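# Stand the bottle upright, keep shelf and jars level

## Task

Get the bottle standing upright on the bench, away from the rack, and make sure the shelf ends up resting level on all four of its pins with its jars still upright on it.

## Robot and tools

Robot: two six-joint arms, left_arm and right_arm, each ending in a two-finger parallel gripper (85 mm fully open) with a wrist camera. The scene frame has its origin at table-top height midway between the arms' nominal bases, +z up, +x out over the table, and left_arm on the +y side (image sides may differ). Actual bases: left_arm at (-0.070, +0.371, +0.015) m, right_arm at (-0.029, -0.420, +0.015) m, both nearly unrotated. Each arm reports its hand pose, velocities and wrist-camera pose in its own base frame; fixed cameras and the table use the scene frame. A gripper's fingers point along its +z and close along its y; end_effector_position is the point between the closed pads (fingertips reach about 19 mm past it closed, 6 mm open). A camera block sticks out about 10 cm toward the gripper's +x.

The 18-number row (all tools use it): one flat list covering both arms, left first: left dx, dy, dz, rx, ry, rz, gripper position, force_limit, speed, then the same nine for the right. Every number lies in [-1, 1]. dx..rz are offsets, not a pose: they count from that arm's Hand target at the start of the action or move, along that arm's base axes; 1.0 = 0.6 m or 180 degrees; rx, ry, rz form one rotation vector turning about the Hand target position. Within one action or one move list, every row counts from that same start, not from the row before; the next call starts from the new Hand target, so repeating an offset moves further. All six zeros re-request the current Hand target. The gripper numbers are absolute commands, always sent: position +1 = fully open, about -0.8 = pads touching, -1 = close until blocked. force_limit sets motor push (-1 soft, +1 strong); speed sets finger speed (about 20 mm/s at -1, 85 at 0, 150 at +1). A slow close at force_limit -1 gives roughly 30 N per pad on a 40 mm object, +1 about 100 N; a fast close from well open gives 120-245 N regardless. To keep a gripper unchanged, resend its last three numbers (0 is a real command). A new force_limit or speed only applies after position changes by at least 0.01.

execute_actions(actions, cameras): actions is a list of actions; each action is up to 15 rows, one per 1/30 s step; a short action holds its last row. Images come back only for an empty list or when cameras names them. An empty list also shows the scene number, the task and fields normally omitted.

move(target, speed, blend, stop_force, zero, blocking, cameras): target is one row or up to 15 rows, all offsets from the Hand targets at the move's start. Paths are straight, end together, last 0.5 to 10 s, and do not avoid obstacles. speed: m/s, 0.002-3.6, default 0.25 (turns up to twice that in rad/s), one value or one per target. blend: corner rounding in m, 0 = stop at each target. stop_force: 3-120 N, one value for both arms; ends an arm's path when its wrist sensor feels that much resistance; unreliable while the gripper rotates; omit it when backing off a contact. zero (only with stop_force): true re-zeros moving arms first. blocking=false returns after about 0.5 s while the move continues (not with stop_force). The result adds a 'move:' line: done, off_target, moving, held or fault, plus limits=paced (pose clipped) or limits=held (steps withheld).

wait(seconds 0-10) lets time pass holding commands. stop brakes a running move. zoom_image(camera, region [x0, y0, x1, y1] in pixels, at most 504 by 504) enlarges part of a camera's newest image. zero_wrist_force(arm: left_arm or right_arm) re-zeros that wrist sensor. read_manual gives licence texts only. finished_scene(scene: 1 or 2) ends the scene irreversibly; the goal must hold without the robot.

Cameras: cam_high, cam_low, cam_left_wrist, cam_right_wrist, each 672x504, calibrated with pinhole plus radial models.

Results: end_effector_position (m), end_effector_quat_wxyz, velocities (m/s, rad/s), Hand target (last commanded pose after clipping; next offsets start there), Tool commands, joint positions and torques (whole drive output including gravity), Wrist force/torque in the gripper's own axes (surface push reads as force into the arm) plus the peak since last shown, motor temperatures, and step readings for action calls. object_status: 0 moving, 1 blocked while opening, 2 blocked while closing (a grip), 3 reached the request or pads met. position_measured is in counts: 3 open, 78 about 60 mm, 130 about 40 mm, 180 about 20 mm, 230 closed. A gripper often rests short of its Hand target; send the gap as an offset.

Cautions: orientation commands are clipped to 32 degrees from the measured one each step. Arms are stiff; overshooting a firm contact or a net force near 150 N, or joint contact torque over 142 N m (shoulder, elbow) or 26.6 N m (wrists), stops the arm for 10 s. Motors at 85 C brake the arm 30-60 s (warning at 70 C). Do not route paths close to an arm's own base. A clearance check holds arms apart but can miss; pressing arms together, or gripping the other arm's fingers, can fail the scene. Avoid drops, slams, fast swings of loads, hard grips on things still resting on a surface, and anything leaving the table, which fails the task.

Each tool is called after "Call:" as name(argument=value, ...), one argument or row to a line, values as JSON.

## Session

Call:
execute_actions(
  actions=[],
)

Scene clock: 0.00 s.
left_arm: end_effector_position=(+0.6268, +0.0259, +0.1061) position_measured=3 object_status=3 end_effector_quat_wxyz=(+0.007, +0.966, -0.134, +0.221) | right_arm: end_effector_position=(+0.4196, +0.3996, +0.3029) position_measured=3 object_status=3 end_effector_quat_wxyz=(-0.335, -0.495, +0.784, -0.168)
Joint positions: left_arm=[-0.173 -1.26 2.028 -2.784 -1.57 -3.038] | right_arm=[4.143 -2.308 -0.629 -2.544 1.553 -0.117]
Joint velocities: within noise
Joint torques (N m): no reading
Motor temperatures (°C): left_arm=[25 26 25 35 33 33] | right_arm=[24 28 30 29 32 33]
Wrist force (N): no reading
Wrist torque (N m): no reading
Wrist force, peak (N): no reading
Hand target: left_arm +0.6268, +0.0259, +0.1061; +0.007, +0.966, -0.134, +0.221 | right_arm +0.4196, +0.3996, +0.3029; -0.335, -0.495, +0.784, -0.168
Tool commands: left_gripper/position=+1.0 left_gripper/force_limit=+1.0 left_gripper/speed=+1.0 right_gripper/position=+1.0 right_gripper/force_limit=+1.0 right_gripper/speed=+1.0
camera_calibration:
cam_left_wrist: T_world_to_cam=[[-0.253025, -0.965324, -0.0642421, 0.196891], [-0.961406, 0.258304, -0.0947492, 0.621425], [0.108058, 0.0377888, -0.993426, 0.163784], [0, 0, 0, 1]] pos_world=[0.629562, 0.0233578, 0.234235]
cam_right_wrist: T_world_to_cam=[[-0.89149, 0.449109, 0.0595587, 0.186161], [0.39701, 0.837783, -0.374837, -0.370931], [-0.21824, -0.310518, -0.925176, 0.627291], [0, 0, 0, 1]] pos_world=[0.450124, 0.421938, 0.430228]

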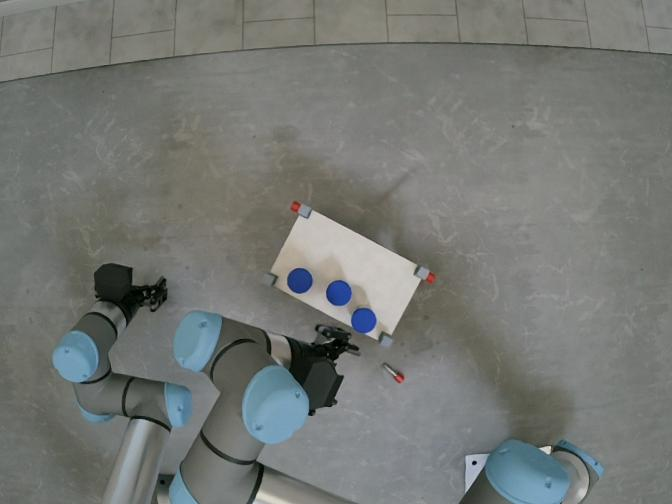

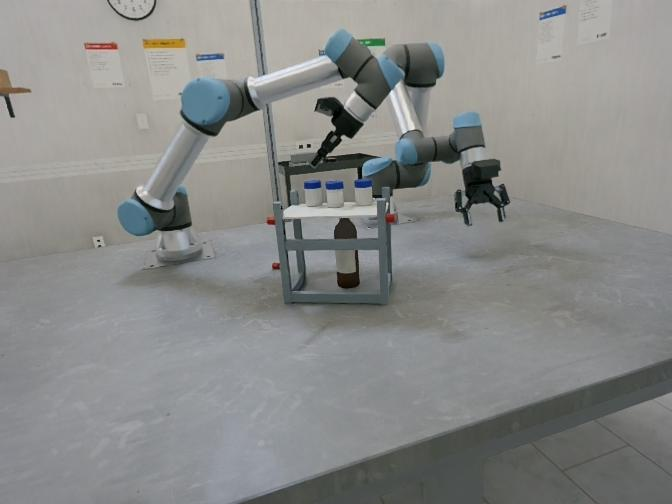

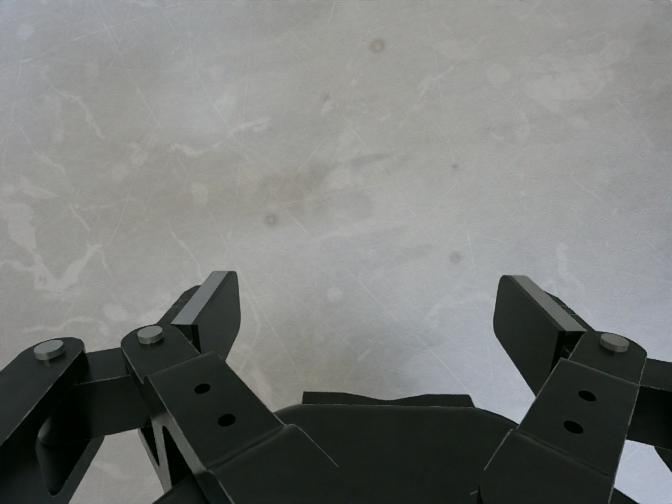

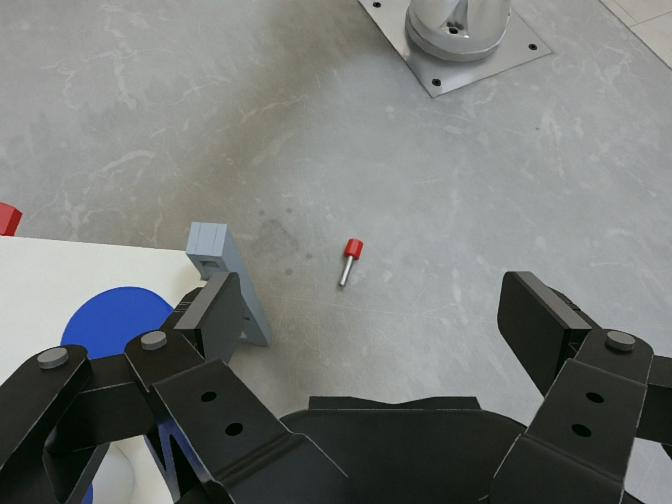

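Call:
zoom_image(
  camera="cam_low",
  region=[240, 160, 410, 320],
)

Call:
zoom_image(
  camera="cam_high",
  region=[255, 190, 445, 395],
)

Scaled by 2.965 from the camera's 672x504 image, which has a finer 960x720 frame.

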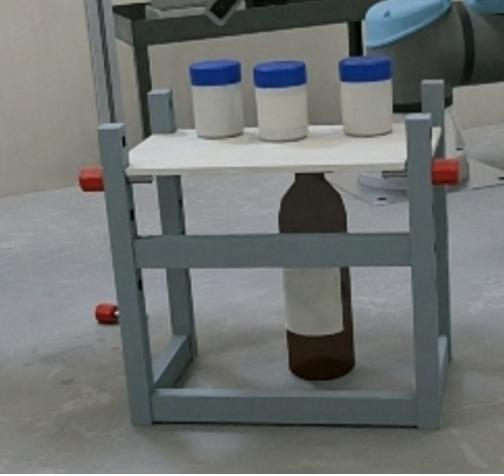

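Scaled by 2.459 from the camera's 672x504 image, which has a finer 960x720 frame.

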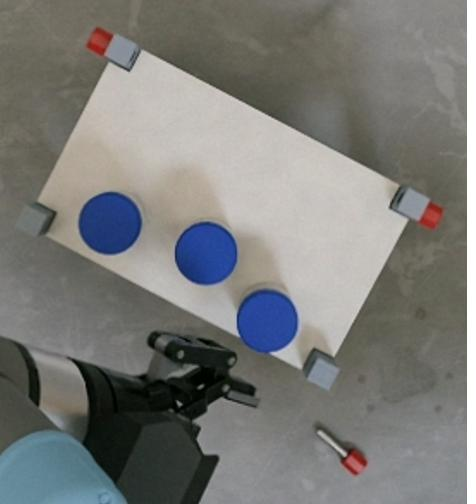

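Call:
move(
  target=[-0.2668, -0.2652, 0.2148, -0.0878, 0.1794, 0.4023, 1, 1, 1, -0.181, -0.2343, -0.3165, 0.2240, -0.1839, -0.0958, 1, 1, 1],
  speed=0.35,
  cameras=["all"],
)

Scene clock: 52.33 s.
left_arm: end_effector_position=(+0.4668, -0.1333, +0.2350) position_measured=3 object_status=3 end_effector_quat_wxyz=(+0.034, +0.870, +0.488, -0.060) end_effector_velocity=(+0.000, +0.000, -0.001) end_effector_angular_velocity=(+0.000, +0.004, +0.007) | right_arm: end_effector_position=(+0.3110, +0.2590, +0.1130) position_measured=3 object_status=3 end_effector_quat_wxyz=(+0.064, -0.392, +0.917, +0.027) end_effector_velocity=(+0.000, +0.000, -0.001) end_effector_angular_velocity=(+0.004, -0.002, +0.000)
Joint positions: left_arm=[-0.481 -1.576 1.826 -1.813 -1.71 -4.645] | right_arm=[4.194 -1.395 -2.363 -0.819 1.538 0.242]
Joint velocities: left_arm=[0 0.002 0.001 0.001 -0.002 -0.007] | right_arm=[0 0 -0.004 0.009 0.001 0]
Joint torques (N m): left_arm=[12.21 -18.02 -13.74 -1.99 -1.33 -2.04] | right_arm=[-9.05 15.13 14.95 4.74 2.59 -1.14]
Wrist force (N): left_arm=[-0.1 -0.8 1.0] | right_arm=[-3.1 -1.2 -0.7]
Wrist torque (N m): left_arm=[-0.02 0.12 -0.13] | right_arm=[-0.16 0.45 -0.06]
Wrist force, peak (N): left_arm=[0.0 -1.2 1.1] | right_arm=[-3.3 -0.8 -1.5]
Hand target: left_arm +0.4667, -0.1332, +0.2350; +0.034, +0.870, +0.489, -0.061 | right_arm +0.3110, +0.2590, +0.1130; +0.064, -0.392, +0.917, +0.028
Off the commanded pose: left_arm 0.000 m, 0 deg | right_arm 0.000 m, 0 deg.
move: done
camera_calibration:
cam_left_wrist: T_world_to_cam=[[0.852603, -0.522164, -0.0203107, -0.456301], [-0.453016, -0.757951, 0.469347, 0.0156124], [-0.260471, -0.390965, -0.88278, 0.404016], [0, 0, 0, 1]] pos_world=[0.501351, -0.0684745, 0.340062]
cam_right_wrist: T_world_to_cam=[[-0.720902, 0.69297, -0.009652, 0.0553085], [0.598112, 0.629136, 0.496438, -0.388282], [0.350089, 0.35211, -0.868018, 0.0294258], [0, 0, 0, 1]] pos_world=[0.261807, 0.195594, 0.218834]

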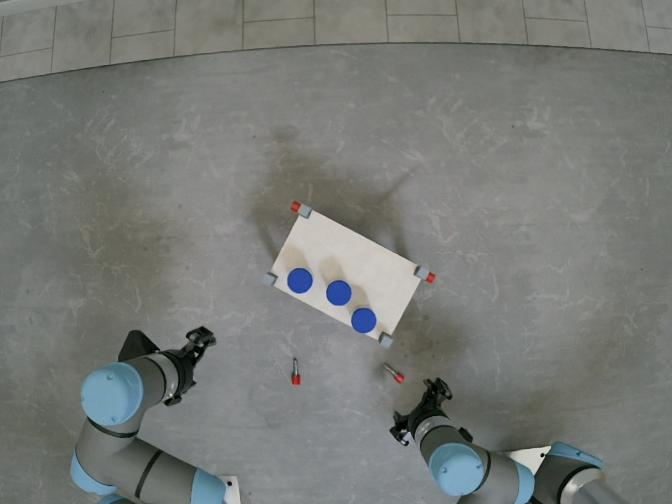

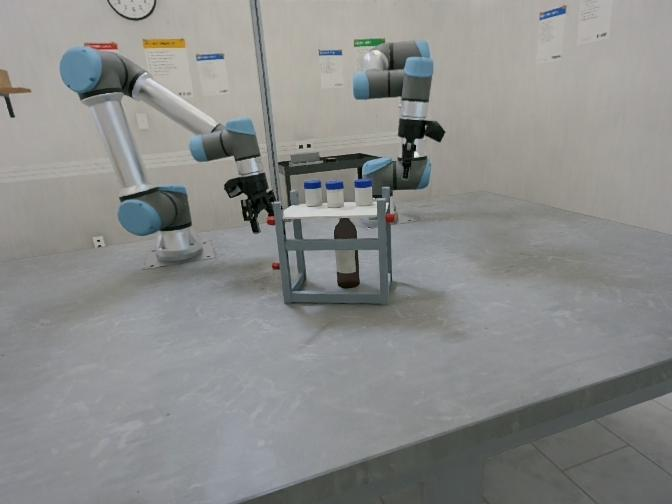

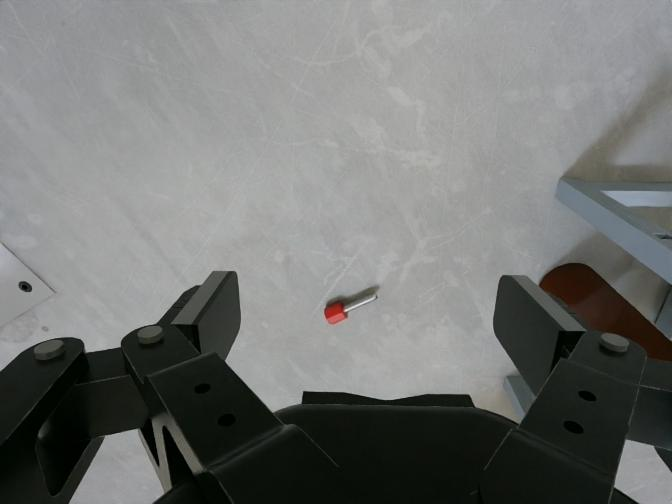

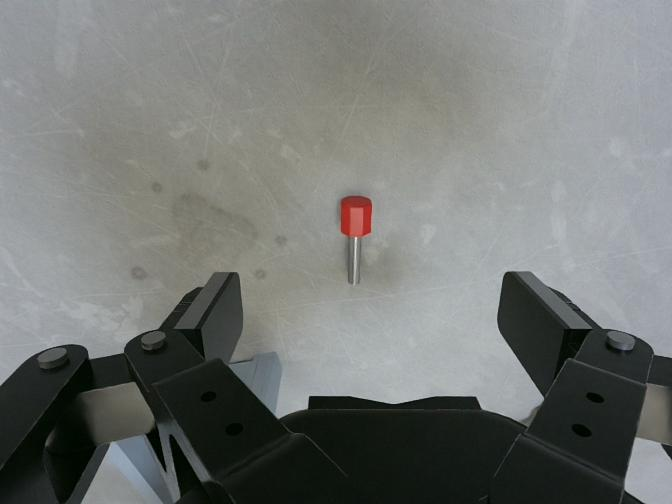

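Call:
move(
  target=[
    [-0.15,-0.1167,0,0,0,-0.672,1,1,1,0.008,0.008,-0.055,0,0,0,-0.2,1,0],
    [-0.2062,-0.248,-0.2033,0,0,0.656,1,1,1,0.017,0.0163,-0.1133,0,0,0,-0.2,1,0],
  ],
  speed=0.5,
  blend=0.05,
  cameras=["cam_high","cam_left_wrist","cam_right_wrist"],
)

Scene clock: 96.60 s.
left_arm: end_effector_position=(+0.3429, -0.2820, +0.1129) position_measured=3 object_status=3 end_effector_quat_wxyz=(+0.070, +0.028, +0.997, -0.002) | right_arm: end_effector_position=(+0.3212, +0.2687, +0.0450) position_measured=154 object_status=3 end_effector_quat_wxyz=(+0.064, -0.392, +0.917, +0.027)
Joint positions: left_arm=[-1.066 -1.631 2.247 -2.261 -1.453 -1.004] | right_arm=[4.183 -1.594 -2.424 -0.559 1.539 0.231]
Joint torques (N m): left_arm=[13.24 -24.17 -28.62 -3.04 1.77 1.33] | right_arm=[-6.55 28.31 16.31 1.57 2.38 -2.3]
Wrist force (N): left_arm=[-0.4 -1.0 1.0] | right_arm=[-3.1 -1.2 -1.0]
Wrist torque (N m): left_arm=[-0.05 0.16 -0.20] | right_arm=[-0.18 0.46 -0.07]
Wrist force, peak (N): left_arm=[0.1 -1.0 1.5] | right_arm=[-3.5 -1.6 -0.8]
Hand target: left_arm +0.3430, -0.2820, +0.1130; +0.070, +0.028, +0.997, -0.002 | right_arm +0.3212, +0.2688, +0.0450; +0.064, -0.392, +0.917, +0.028
Off the commanded pose: left_arm 0.000 m, 0 deg | right_arm 0.000 m, 0 deg.
move: done
camera_calibration:
cam_left_wrist: T_world_to_cam=[[0.0590135, 0.998049, -0.0204061, 0.270053], [0.882, -0.0425559, 0.469324, -0.351907], [0.46754, -0.0456946, -0.88279, 0.0535716], [0, 0, 0, 1]] pos_world=[0.269398, -0.282054, 0.217962]
cam_right_wrist: T_world_to_cam=[[-0.72075, 0.693129, -0.00961027, 0.0552016], [0.598287, 0.629011, 0.496386, -0.366692], [0.350104, 0.35202, -0.868049, -0.0366536], [0, 0, 0, 1]] pos_world=[0.272006, 0.205294, 0.150734]
Images, in order (width x height): cam_high 672x504, cam_left_wrist 672x504, cam_right_wrist 672x504.

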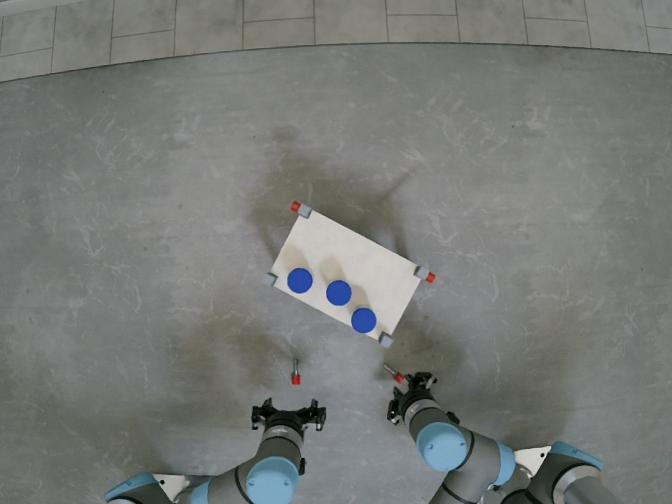

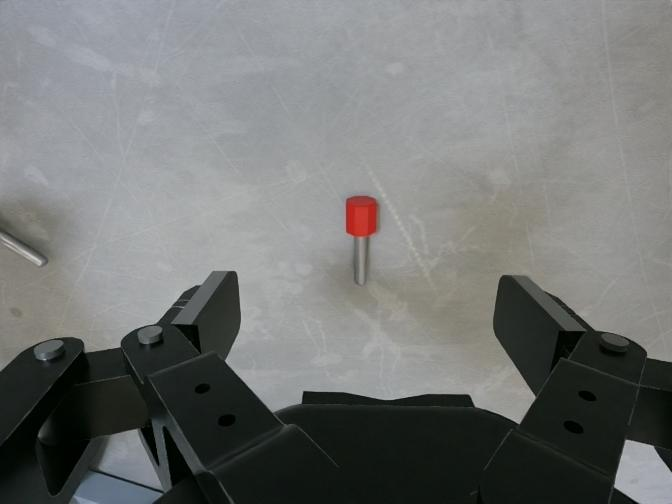

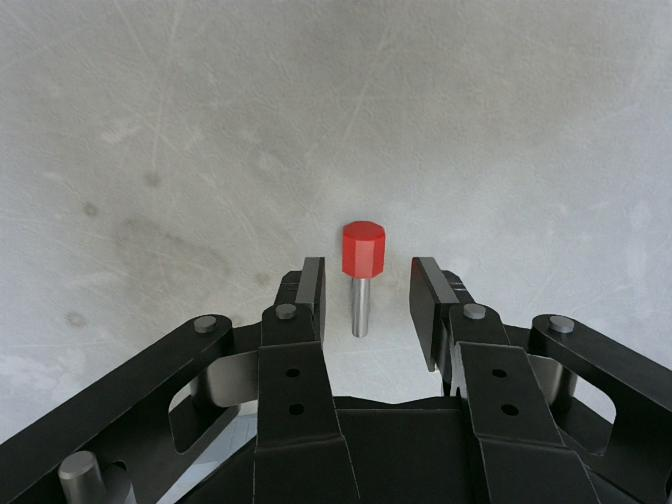

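Call:
move(
  target=[
    [0.028,0.003,-0.1725,0,0,0,-0.2,1,0,0.0058,0.006,-0.0592,0,0,0,-0.2,1,0],
    [0.028,0.003,-0.1725,0,0,0,-1,-0.7,-1,0.0058,0.006,-0.0592,0,0,0,-1,-0.7,-1],
    [0.028,0.003,-0.0725,0,0,0,-1,-0.7,-1,0.0058,0.006,0.0508,0,0,0,-1,-0.7,-1],
  ],
  speed=[0.08,0.05,0.12],
  cameras=["cam_left_wrist","cam_right_wrist"],
)

Scene clock: 120.43 s.
left_arm: end_effector_position=(+0.3598, -0.2803, +0.0695) position_measured=186 object_status=2 end_effector_quat_wxyz=(+0.070, +0.028, +0.997, -0.002) | right_arm: end_effector_position=(+0.3247, +0.2723, +0.0754) position_measured=186 object_status=2 end_effector_quat_wxyz=(+0.064, -0.392, +0.917, +0.028)
Joint positions: left_arm=[-1.027 -1.517 2.279 -2.412 -1.456 -0.965] | right_arm=[4.179 -1.529 -2.374 -0.674 1.54 0.227]
Joint torques (N m): left_arm=[6.15 -27.37 -13.68 -0.87 0.93 -1.43] | right_arm=[9.37 25.77 22.4 1.68 0.99 2.51]
Wrist force (N): left_arm=[-0.3 -0.8 1.6] | right_arm=[-2.7 -1.2 -0.5]
Wrist torque (N m): left_arm=[-0.01 0.17 -0.21] | right_arm=[-0.18 0.39 -0.11]
Wrist force, peak (N): left_arm=[-0.4 -0.4 -5.8] | right_arm=[-3.0 -1.3 -4.8]
Hand target: left_arm +0.3598, -0.2802, +0.0695; +0.070, +0.028, +0.997, -0.002 | right_arm +0.3247, +0.2724, +0.0755; +0.064, -0.392, +0.917, +0.028
Off the commanded pose: left_arm 0.000 m, 0 deg | right_arm 0.000 m, 0 deg.
move: done
camera_calibration:
cam_left_wrist: T_world_to_cam=[[0.0591156, 0.998035, -0.0207939, 0.266407], [0.881871, -0.0424515, 0.469576, -0.346299], [0.467771, -0.0460968, -0.882647, 0.00714604], [0, 0, 0, 1]] pos_world=[0.286299, -0.280255, 0.174461]
cam_right_wrist: T_world_to_cam=[[-0.720706, 0.693174, -0.0095786, 0.0554947], [0.598294, 0.628918, 0.496494, -0.386193], [0.350181, 0.352096, -0.867987, -0.0127192], [0, 0, 0, 1]] pos_world=[0.275506, 0.208895, 0.181234]
Images, in order (width x height): cam_left_wrist 672x504, cam_right_wrist 672x504.

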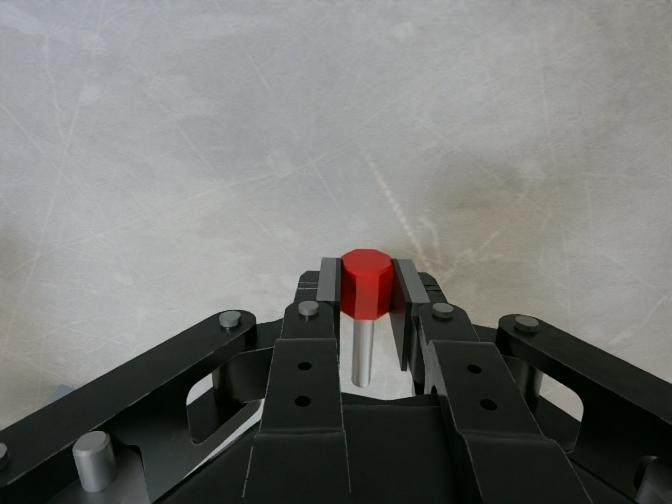

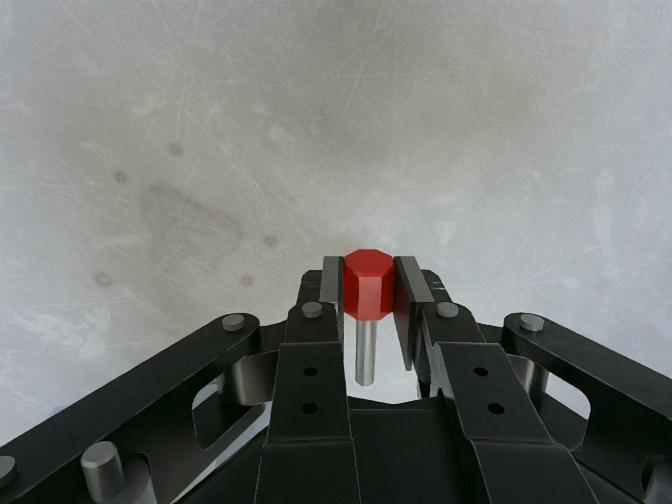

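Call:
move(
  target=[
    [0.1503,0.267,0.3008,0,0,-0.656,-1,-0.7,-1,0.0255,0.096,0.2243,0,0,0.5556,-1,-0.7,-1],
    [0.5165,0.1562,0.2387,0,0,-0.656,-1,-0.7,-1,0.1475,0.2458,0.171,-0.5991,-0.2524,0.5186,-1,-0.7,-1],
  ],
  speed=0.4,
  blend=0.02,
  cameras=["all"],
)

Scene clock: 191.67 s.
left_arm: end_effector_position=(+0.6697, -0.1864, +0.2127) position_measured=186 object_status=2 end_effector_quat_wxyz=(+0.034, +0.870, +0.489, -0.061) | right_arm: end_effector_position=(+0.4124, +0.4199, +0.1782) position_measured=186 object_status=2 end_effector_quat_wxyz=(+0.018, +0.705, -0.018, +0.709) end_effector_velocity=(+0.000, +0.001, +0.001) end_effector_angular_velocity=(-0.001, -0.001, +0.001)
Joint positions: left_arm=[-0.413 -1.064 1.23 -1.719 -1.709 1.706] | right_arm=[4.661 -2.01 -2.28 -0.547 -0.005 -1.445]
Joint velocities: left_arm=[within noise] | right_arm=[0.001 0 0 0.005 -0.001 -0.006]
Joint torques (N m): left_arm=[-5.09 -39.36 -29.94 -4.83 -0.83 -1.19] | right_arm=[10.43 22.16 8.17 4.65 -4.4 -2.83]
Wrist force (N): left_arm=[0.0 -0.8 1.5] | right_arm=[0.5 0.3 2.7]
Wrist torque (N m): left_arm=[0.00 0.11 -0.22] | right_arm=[-0.03 -0.10 -0.14]
Wrist force, peak (N): left_arm=[0.0 -1.8 2.1] | right_arm=[-3.1 -1.5 -0.9]
Hand target: left_arm +0.6697, -0.1865, +0.2127; +0.034, +0.870, +0.489, -0.061 | right_arm +0.4132, +0.4199, +0.1781; +0.004, +0.707, -0.004, +0.707
Off the commanded pose: left_arm 0.000 m, 0 deg | right_arm 0.001 m, 2 deg.
move: done
camera_calibration:
cam_left_wrist: T_world_to_cam=[[0.85276, -0.521894, -0.0206694, -0.657438], [-0.452601, -0.758129, 0.469461, 0.0774002], [-0.260679, -0.390982, -0.882711, 0.416542], [0, 0, 0, 1]] pos_world=[0.704252, -0.121574, 0.317761]
cam_right_wrist: T_world_to_cam=[[-0.0401981, -0.999188, -0.00255778, 0.446097], [-0.36665, 0.0171318, -0.930201, 0.326579], [0.92949, -0.0364545, -0.367041, -0.17124], [0, 0, 0, 1]] pos_world=[0.296838, 0.433898, 0.242073]

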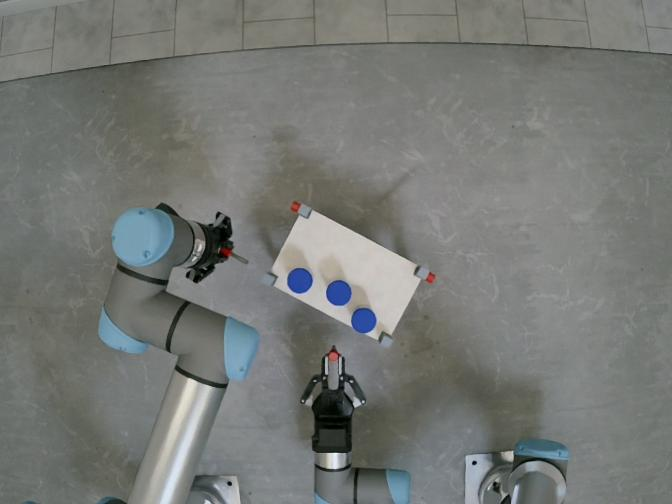

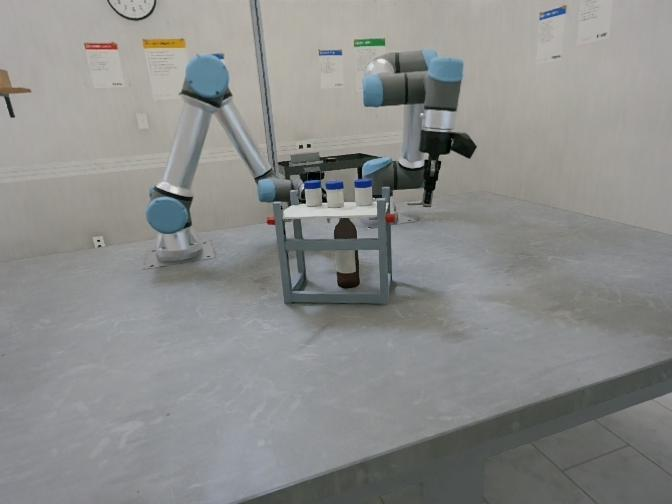

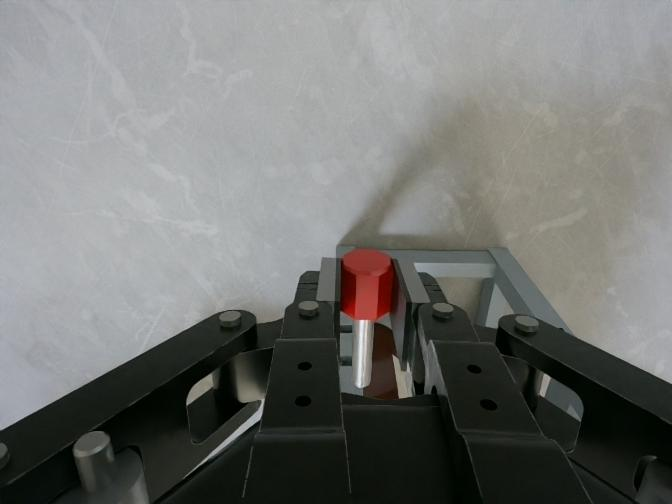

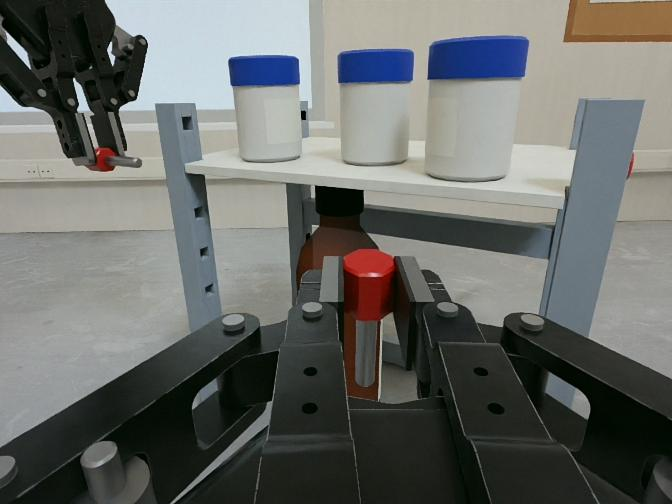

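Call:
move(
  target=[-0.026,-0.0427,0,0,0,0,-1,-0.7,-1,0.0898,0.1497,0,0,0,-0.1656,-1,-0.7,-1],
  speed=0.25,
  cameras=["all"],
)

Call:
zoom_image(
  camera="cam_high",
  region=[210, 220, 290, 300],
)

Call:
zoom_image(
  camera="cam_left_wrist",
  region=[305, 320, 435, 450],
)

Scene clock: 269.70 s.
left_arm: end_effector_position=(+0.6541, -0.2121, +0.2127) position_measured=186 object_status=2 end_effector_quat_wxyz=(+0.034, +0.870, +0.489, -0.061) | right_arm: end_effector_position=(+0.4671, +0.5096, +0.1782) position_measured=186 object_status=2 end_effector_quat_wxyz=(+0.186, +0.682, -0.186, +0.682) end_effector_velocity=(+0.000, +0.000, +0.001) end_effector_angular_velocity=(+0.002, -0.003, +0.000)
Joint positions: left_arm=[-0.456 -1.086 1.265 -1.738 -1.71 1.662] | right_arm=[4.542 -2.415 -1.167 -2.702 0.361 0.001]
Joint velocities: left_arm=[within noise] | right_arm=[-0.001 0 0.001 -0.004 0 0.006]
Joint torques (N m): left_arm=[12.42 -38.54 -31.29 -0.55 0.66 1.34] | right_arm=[7.96 42.82 24.98 -2.17 -1.83 2.52]
Wrist force (N): left_arm=[0.1 -0.8 1.5] | right_arm=[0.7 0.7 2.4]
Wrist torque (N m): left_arm=[0.01 0.10 -0.16] | right_arm=[0.04 -0.12 -0.11]
Wrist force, peak (N): left_arm=[0.1 -1.0 1.7] | right_arm=[1.9 0.5 3.0]
Hand target: left_arm +0.6541, -0.2121, +0.2127; +0.034, +0.870, +0.489, -0.061 | right_arm +0.4671, +0.5097, +0.1781; +0.186, +0.682, -0.186, +0.682
Off the commanded pose: left_arm 0.000 m, 0 deg | right_arm 0.000 m, 0 deg.
move: done
camera_calibration:
cam_left_wrist: T_world_to_cam=[[0.852749, -0.521915, -0.0205984, -0.657566], [-0.452627, -0.758071, 0.469529, 0.0508604], [-0.260669, -0.391067, -0.882677, 0.402397], [0, 0, 0, 1]] pos_world=[0.688652, -0.147274, 0.317761]
cam_right_wrist: T_world_to_cam=[[-0.498061, -0.867139, -0.00203073, 0.684471], [-0.321055, 0.18658, -0.9285, 0.23714], [0.805518, -0.461798, -0.371327, 0.056561], [0, 0, 0, 1]] pos_world=[0.371483, 0.575406, 0.242577]

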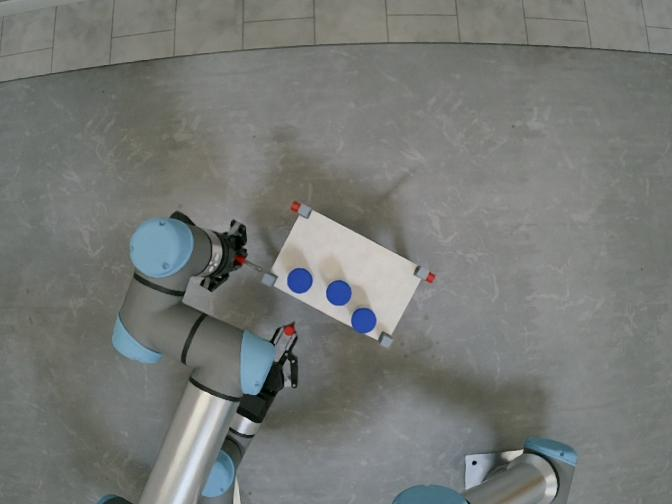

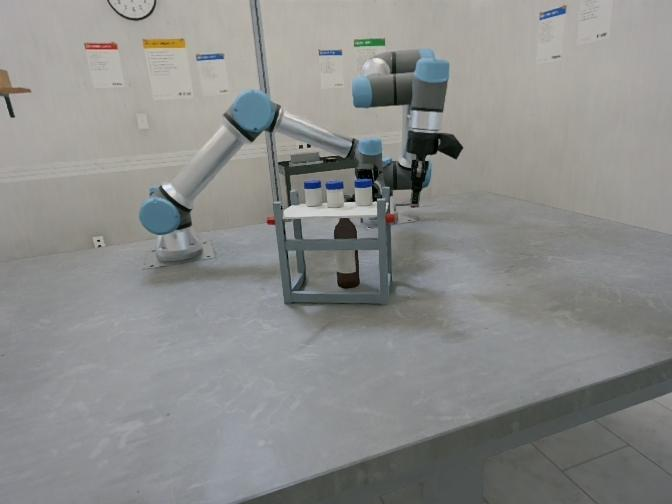

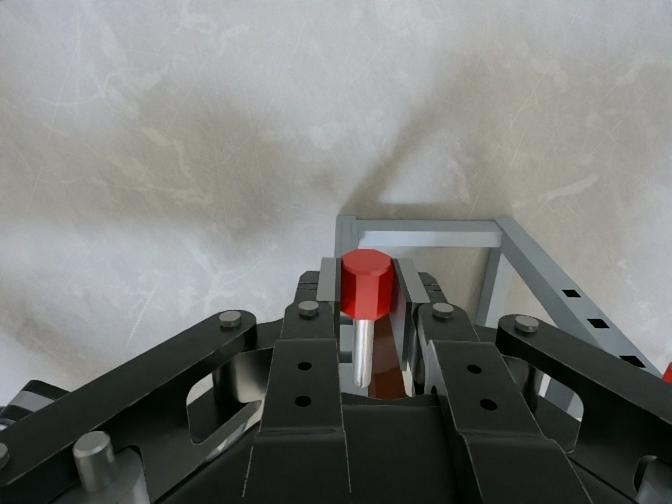

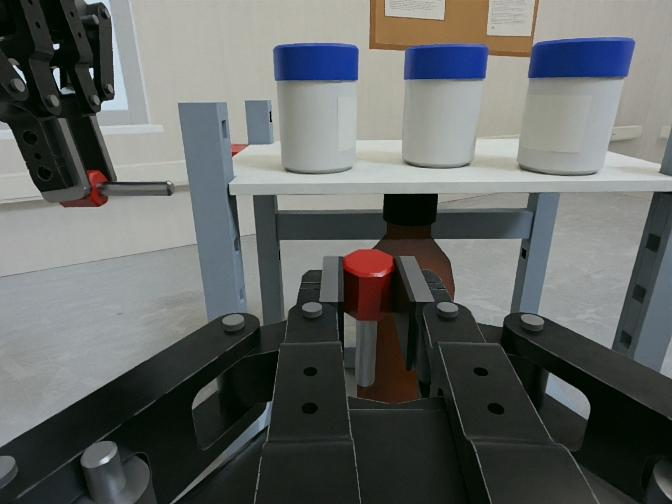

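Scaled by 6.300 from the camera's 672x504 image, which has a finer 960x720 frame.

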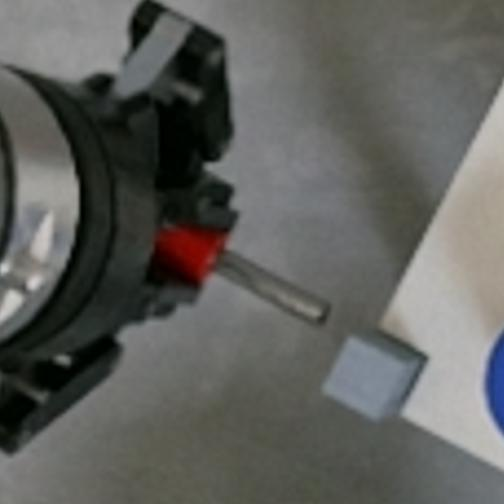

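Scaled by 3.877 from the camera's 672x504 image, which has a finer 960x720 frame.

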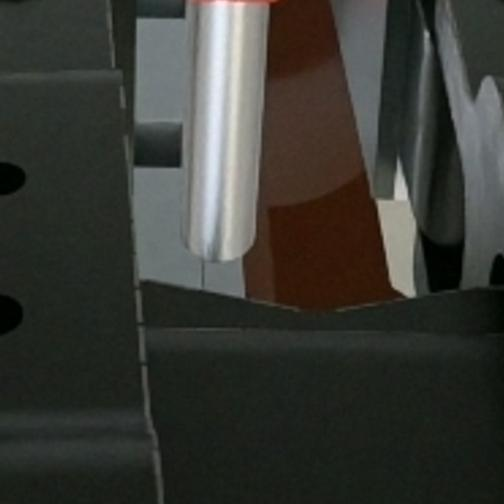

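Call:
move(
  target=[-0.0067,0.004,0,0,0,0,-1,-0.7,-1,0,0,0,0,0,0,-1,-0.7,-1],
  speed=0.1,
  cameras=["cam_right_wrist","cam_high","cam_left_wrist"],
)

Call:
zoom_image(
  camera="cam_right_wrist",
  region=[80, 100, 270, 300],
)

Call:
zoom_image(
  camera="cam_high",
  region=[230, 245, 290, 305],
)

Call:
zoom_image(
  camera="cam_left_wrist",
  region=[335, 320, 405, 405],
)

Scene clock: 293.13 s.
left_arm: end_effector_position=(+0.6500, -0.2097, +0.2127) position_measured=186 object_status=2 end_effector_quat_wxyz=(+0.034, +0.870, +0.489, -0.061) | right_arm: end_effector_position=(+0.4671, +0.5097, +0.1781) position_measured=186 object_status=2 end_effector_quat_wxyz=(+0.186, +0.682, -0.186, +0.682)
Joint positions: left_arm=[-0.456 -1.097 1.282 -1.744 -1.71 1.663] | right_arm=[4.542 -2.415 -1.167 -2.702 0.361 0.001]
Joint torques (N m): left_arm=[11.25 -37.92 -31.14 -3.57 1.04 1.2] | right_arm=[10.02 52.8 13.41 0.77 -2.1 -2.58]
Wrist force (N): left_arm=[0.1 -0.6 1.5] | right_arm=[0.6 0.3 2.8]
Wrist torque (N m): left_arm=[0.02 0.10 -0.22] | right_arm=[-0.02 -0.12 -0.16]
Wrist force, peak (N): left_arm=[0.0 -0.9 1.7] | right_arm=[0.7 0.7 2.9]
Hand target: left_arm +0.6501, -0.2097, +0.2127; +0.034, +0.870, +0.489, -0.061 | right_arm +0.4671, +0.5097, +0.1781; +0.186, +0.682, -0.186, +0.682
Off the commanded pose: left_arm 0.000 m, 0 deg | right_arm 0.000 m, 0 deg.
move: done
camera_calibration:
cam_left_wrist: T_world_to_cam=[[0.852773, -0.521875, -0.0206232, -0.65282], [-0.452581, -0.758099, 0.469528, 0.0507893], [-0.260669, -0.391067, -0.882677, 0.402267], [0, 0, 0, 1]] pos_world=[0.684552, -0.144874, 0.317761]
cam_right_wrist: T_world_to_cam=[[-0.497977, -0.867187, -0.00216035, 0.684535], [-0.321003, 0.186647, -0.928504, 0.237032], [0.80559, -0.461681, -0.371316, 0.0565903], [0, 0, 0, 1]] pos_world=[0.371383, 0.575505, 0.242577]
Images, in order (width x height): cam_high 672x504, cam_left_wrist 672x504, cam_right_wrist 672x504.

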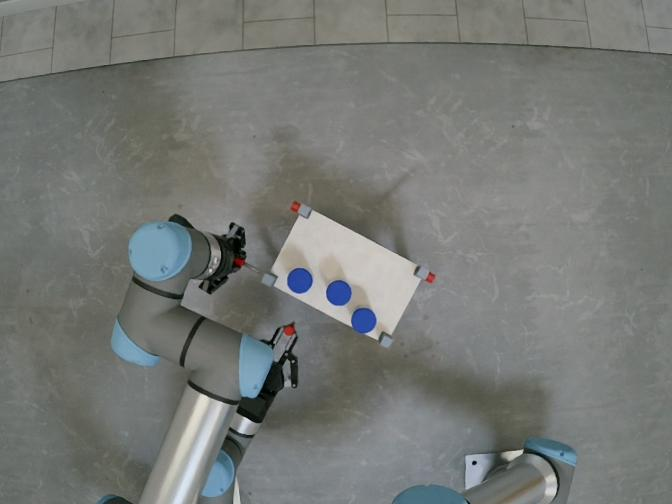

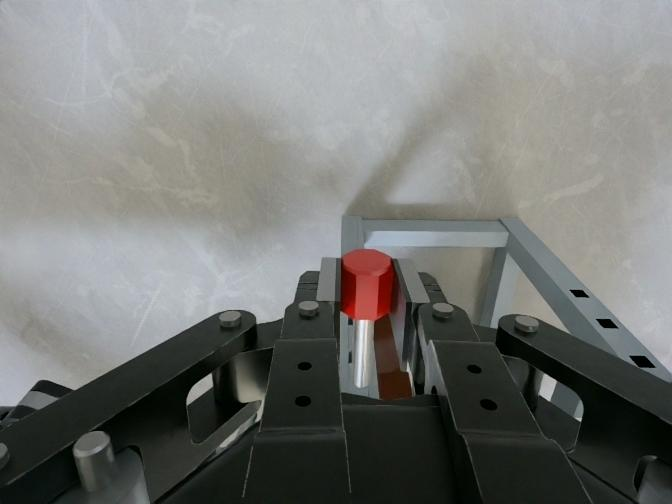

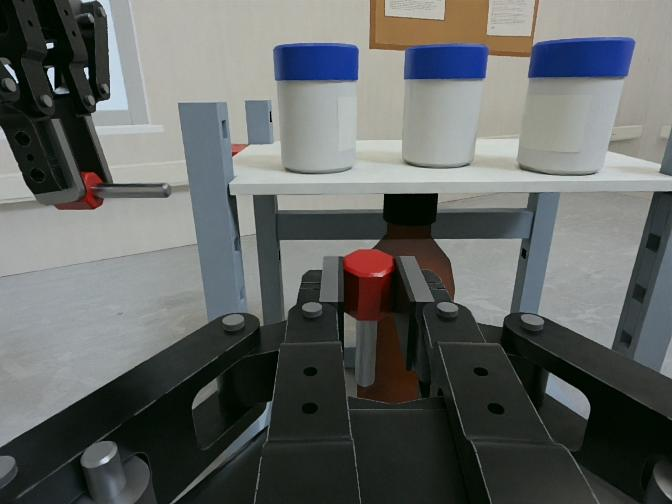

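Scaled by 2.520 from the camera's 672x504 image, which has a finer 960x720 frame.

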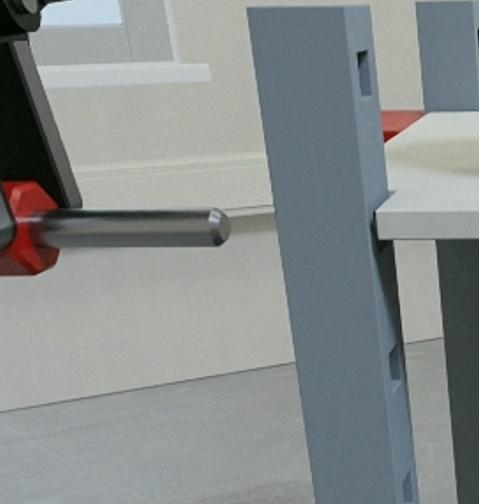

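Scaled by 8.400 from the camera's 672x504 image, which has a finer 960x720 frame.

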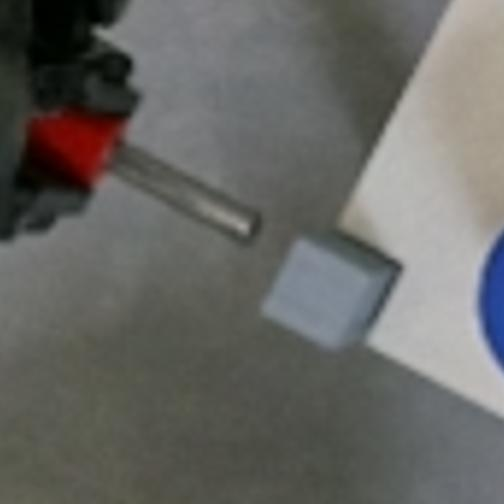

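Scaled by 5.929 from the camera's 672x504 image, which has a finer 960x720 frame.

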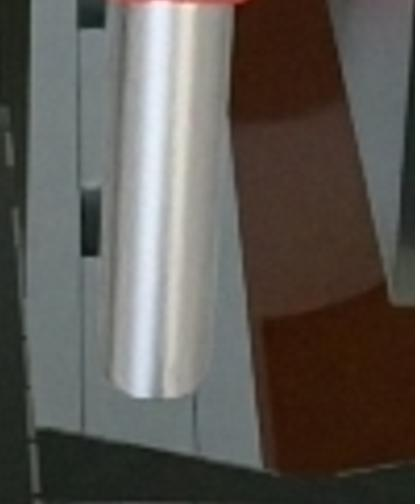

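Call:
move(
  target=[
    [-0.0009,0.0005,0,0,0,0,-1,-0.7,-1,0.12,-0.0588,0,0,0,0,-1,-0.7,-1],
    [-0.0009,0.0005,0,0,0,0,-1,-0.7,-1,0.12,-0.0588,0.0242,0,0,0,-1,-0.7,-1],
  ],
  speed=[0.08,0.015],
  cameras=["cam_right_wrist","cam_low"],
)

Call:
zoom_image(
  camera="cam_right_wrist",
  region=[0, 60, 300, 300],
)

Scene clock: 324.87 s.
left_arm: end_effector_position=(+0.6495, -0.2094, +0.2127) position_measured=186 object_status=2 end_effector_quat_wxyz=(+0.034, +0.870, +0.489, -0.061) | right_arm: end_effector_position=(+0.5391, +0.4744, +0.1928) position_measured=186 object_status=2 end_effector_quat_wxyz=(+0.186, +0.682, -0.186, +0.682)
Joint positions: left_arm=[-0.456 -1.098 1.284 -1.745 -1.71 1.663] | right_arm=[4.425 -2.394 -1.166 -2.725 0.245 0.001]
Joint torques (N m): left_arm=[12.7 -43.71 -23.46 -4.08 1.03 1.35] | right_arm=[2.2 49.25 18.46 0.63 -0.02 -0.03]
Wrist force (N): left_arm=[0.1 -0.7 1.4] | right_arm=[-2.9 0.6 3.0]
Wrist torque (N m): left_arm=[0.02 0.10 -0.22] | right_arm=[0.01 -0.03 -0.17]
Wrist force, peak (N): left_arm=[0.0 -0.9 1.7] | right_arm=[-3.5 1.0 3.0]
Hand target: left_arm +0.6495, -0.2094, +0.2127; +0.034, +0.870, +0.489, -0.061 | right_arm +0.5391, +0.4744, +0.1926; +0.186, +0.682, -0.186, +0.682
Off the commanded pose: left_arm 0.000 m, 0 deg | right_arm 0.000 m, 0 deg.
move: done
camera_calibration:
cam_right_wrist: T_world_to_cam=[[-0.497991, -0.86718, -0.00206178, 0.689786], [-0.321145, 0.18663, -0.928458, 0.280443], [0.805525, -0.461702, -0.371431, -0.0121813], [0, 0, 0, 1]] pos_world=[0.443383, 0.540205, 0.257277]
Images, in order (width x height): cam_low 672x504, cam_right_wrist 672x504.

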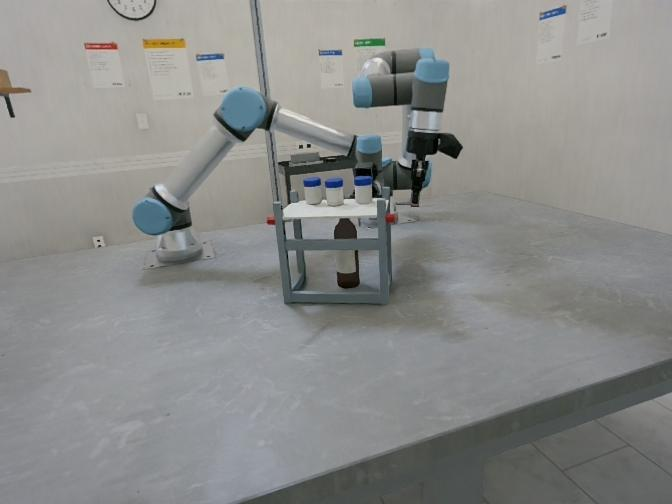

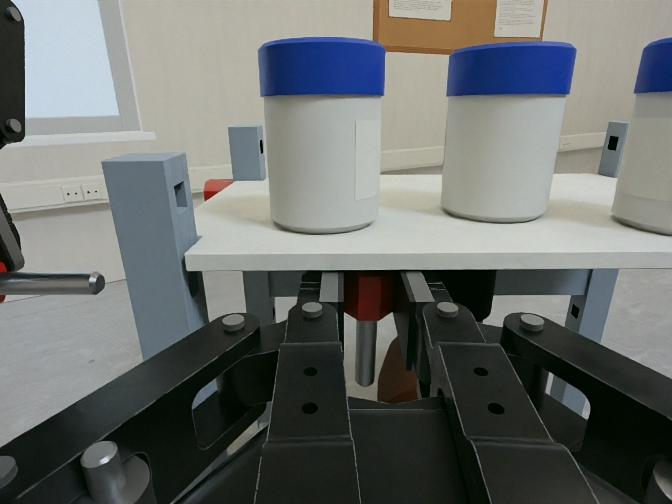

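Scaled by 1.680 from the camera's 672x504 image, which has a finer 960x720 frame.

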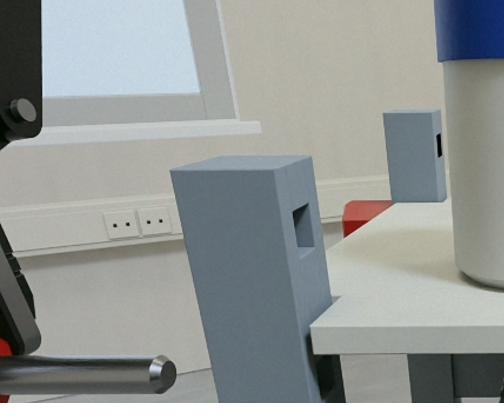

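Call:
move(
  target=[-0.0476,-0.0783,0,0,0,0,-1,-0.7,-1,0,0,0,0,0,0,-1,-0.7,-1],
  speed=0.025,
  stop_force=8,
  cameras=["cam_right_wrist"],
)

Call:
zoom_image(
  camera="cam_right_wrist",
  region=[0, 60, 300, 300],
)

Scene clock: 340.37 s.
left_arm: end_effector_position=(+0.6218, -0.2550, +0.2127) position_measured=186 object_status=2 end_effector_quat_wxyz=(+0.034, +0.870, +0.489, -0.061) | right_arm: end_effector_position=(+0.5391, +0.4744, +0.1926) position_measured=186 object_status=2 end_effector_quat_wxyz=(+0.186, +0.682, -0.186, +0.682)
Joint positions: left_arm=[-0.535 -1.13 1.334 -1.774 -1.71 1.583] | right_arm=[4.425 -2.394 -1.166 -2.725 0.245 0.001]
Joint torques (N m): left_arm=[16.11 -41.86 -34.69 -1.6 2.1 -1.34] | right_arm=[-5.16 44.94 15.07 0.45 -1.3 0.65]
Wrist force (N): left_arm=[-4.6 0.3 10.6] | right_arm=[-3.1 0.7 2.2]
Wrist torque (N m): left_arm=[0.03 0.15 -0.22] | right_arm=[0.10 0.02 -0.19]
Wrist force, peak (N): left_arm=[-3.7 1.7 13.4] | right_arm=[-3.9 0.7 3.0]
Hand target: left_arm +0.6218, -0.2550, +0.2127; +0.034, +0.870, +0.489, -0.061 (not the last commanded pose) | right_arm +0.5391, +0.4744, +0.1926; +0.186, +0.682, -0.186, +0.682
Off the commanded pose: left_arm 0.002 m, 0 deg | right_arm 0.000 m, 0 deg.
move: contact (left_arm)
camera_calibration:
cam_right_wrist: T_world_to_cam=[[-0.497977, -0.867187, -0.00216035, 0.689809], [-0.321003, 0.186647, -0.928504, 0.280197], [0.80559, -0.461681, -0.371316, -0.0123255], [0, 0, 0, 1]] pos_world=[0.443383, 0.540205, 0.257077]
Images, in order (width x height): cam_right_wrist 672x504.

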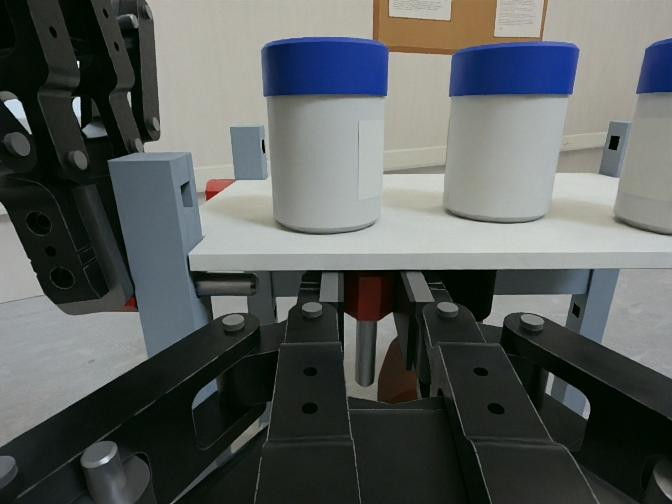

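Scaled by 1.680 from the camera's 672x504 image, which has a finer 960x720 frame.

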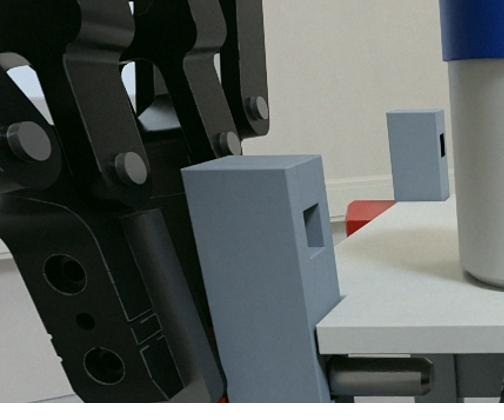

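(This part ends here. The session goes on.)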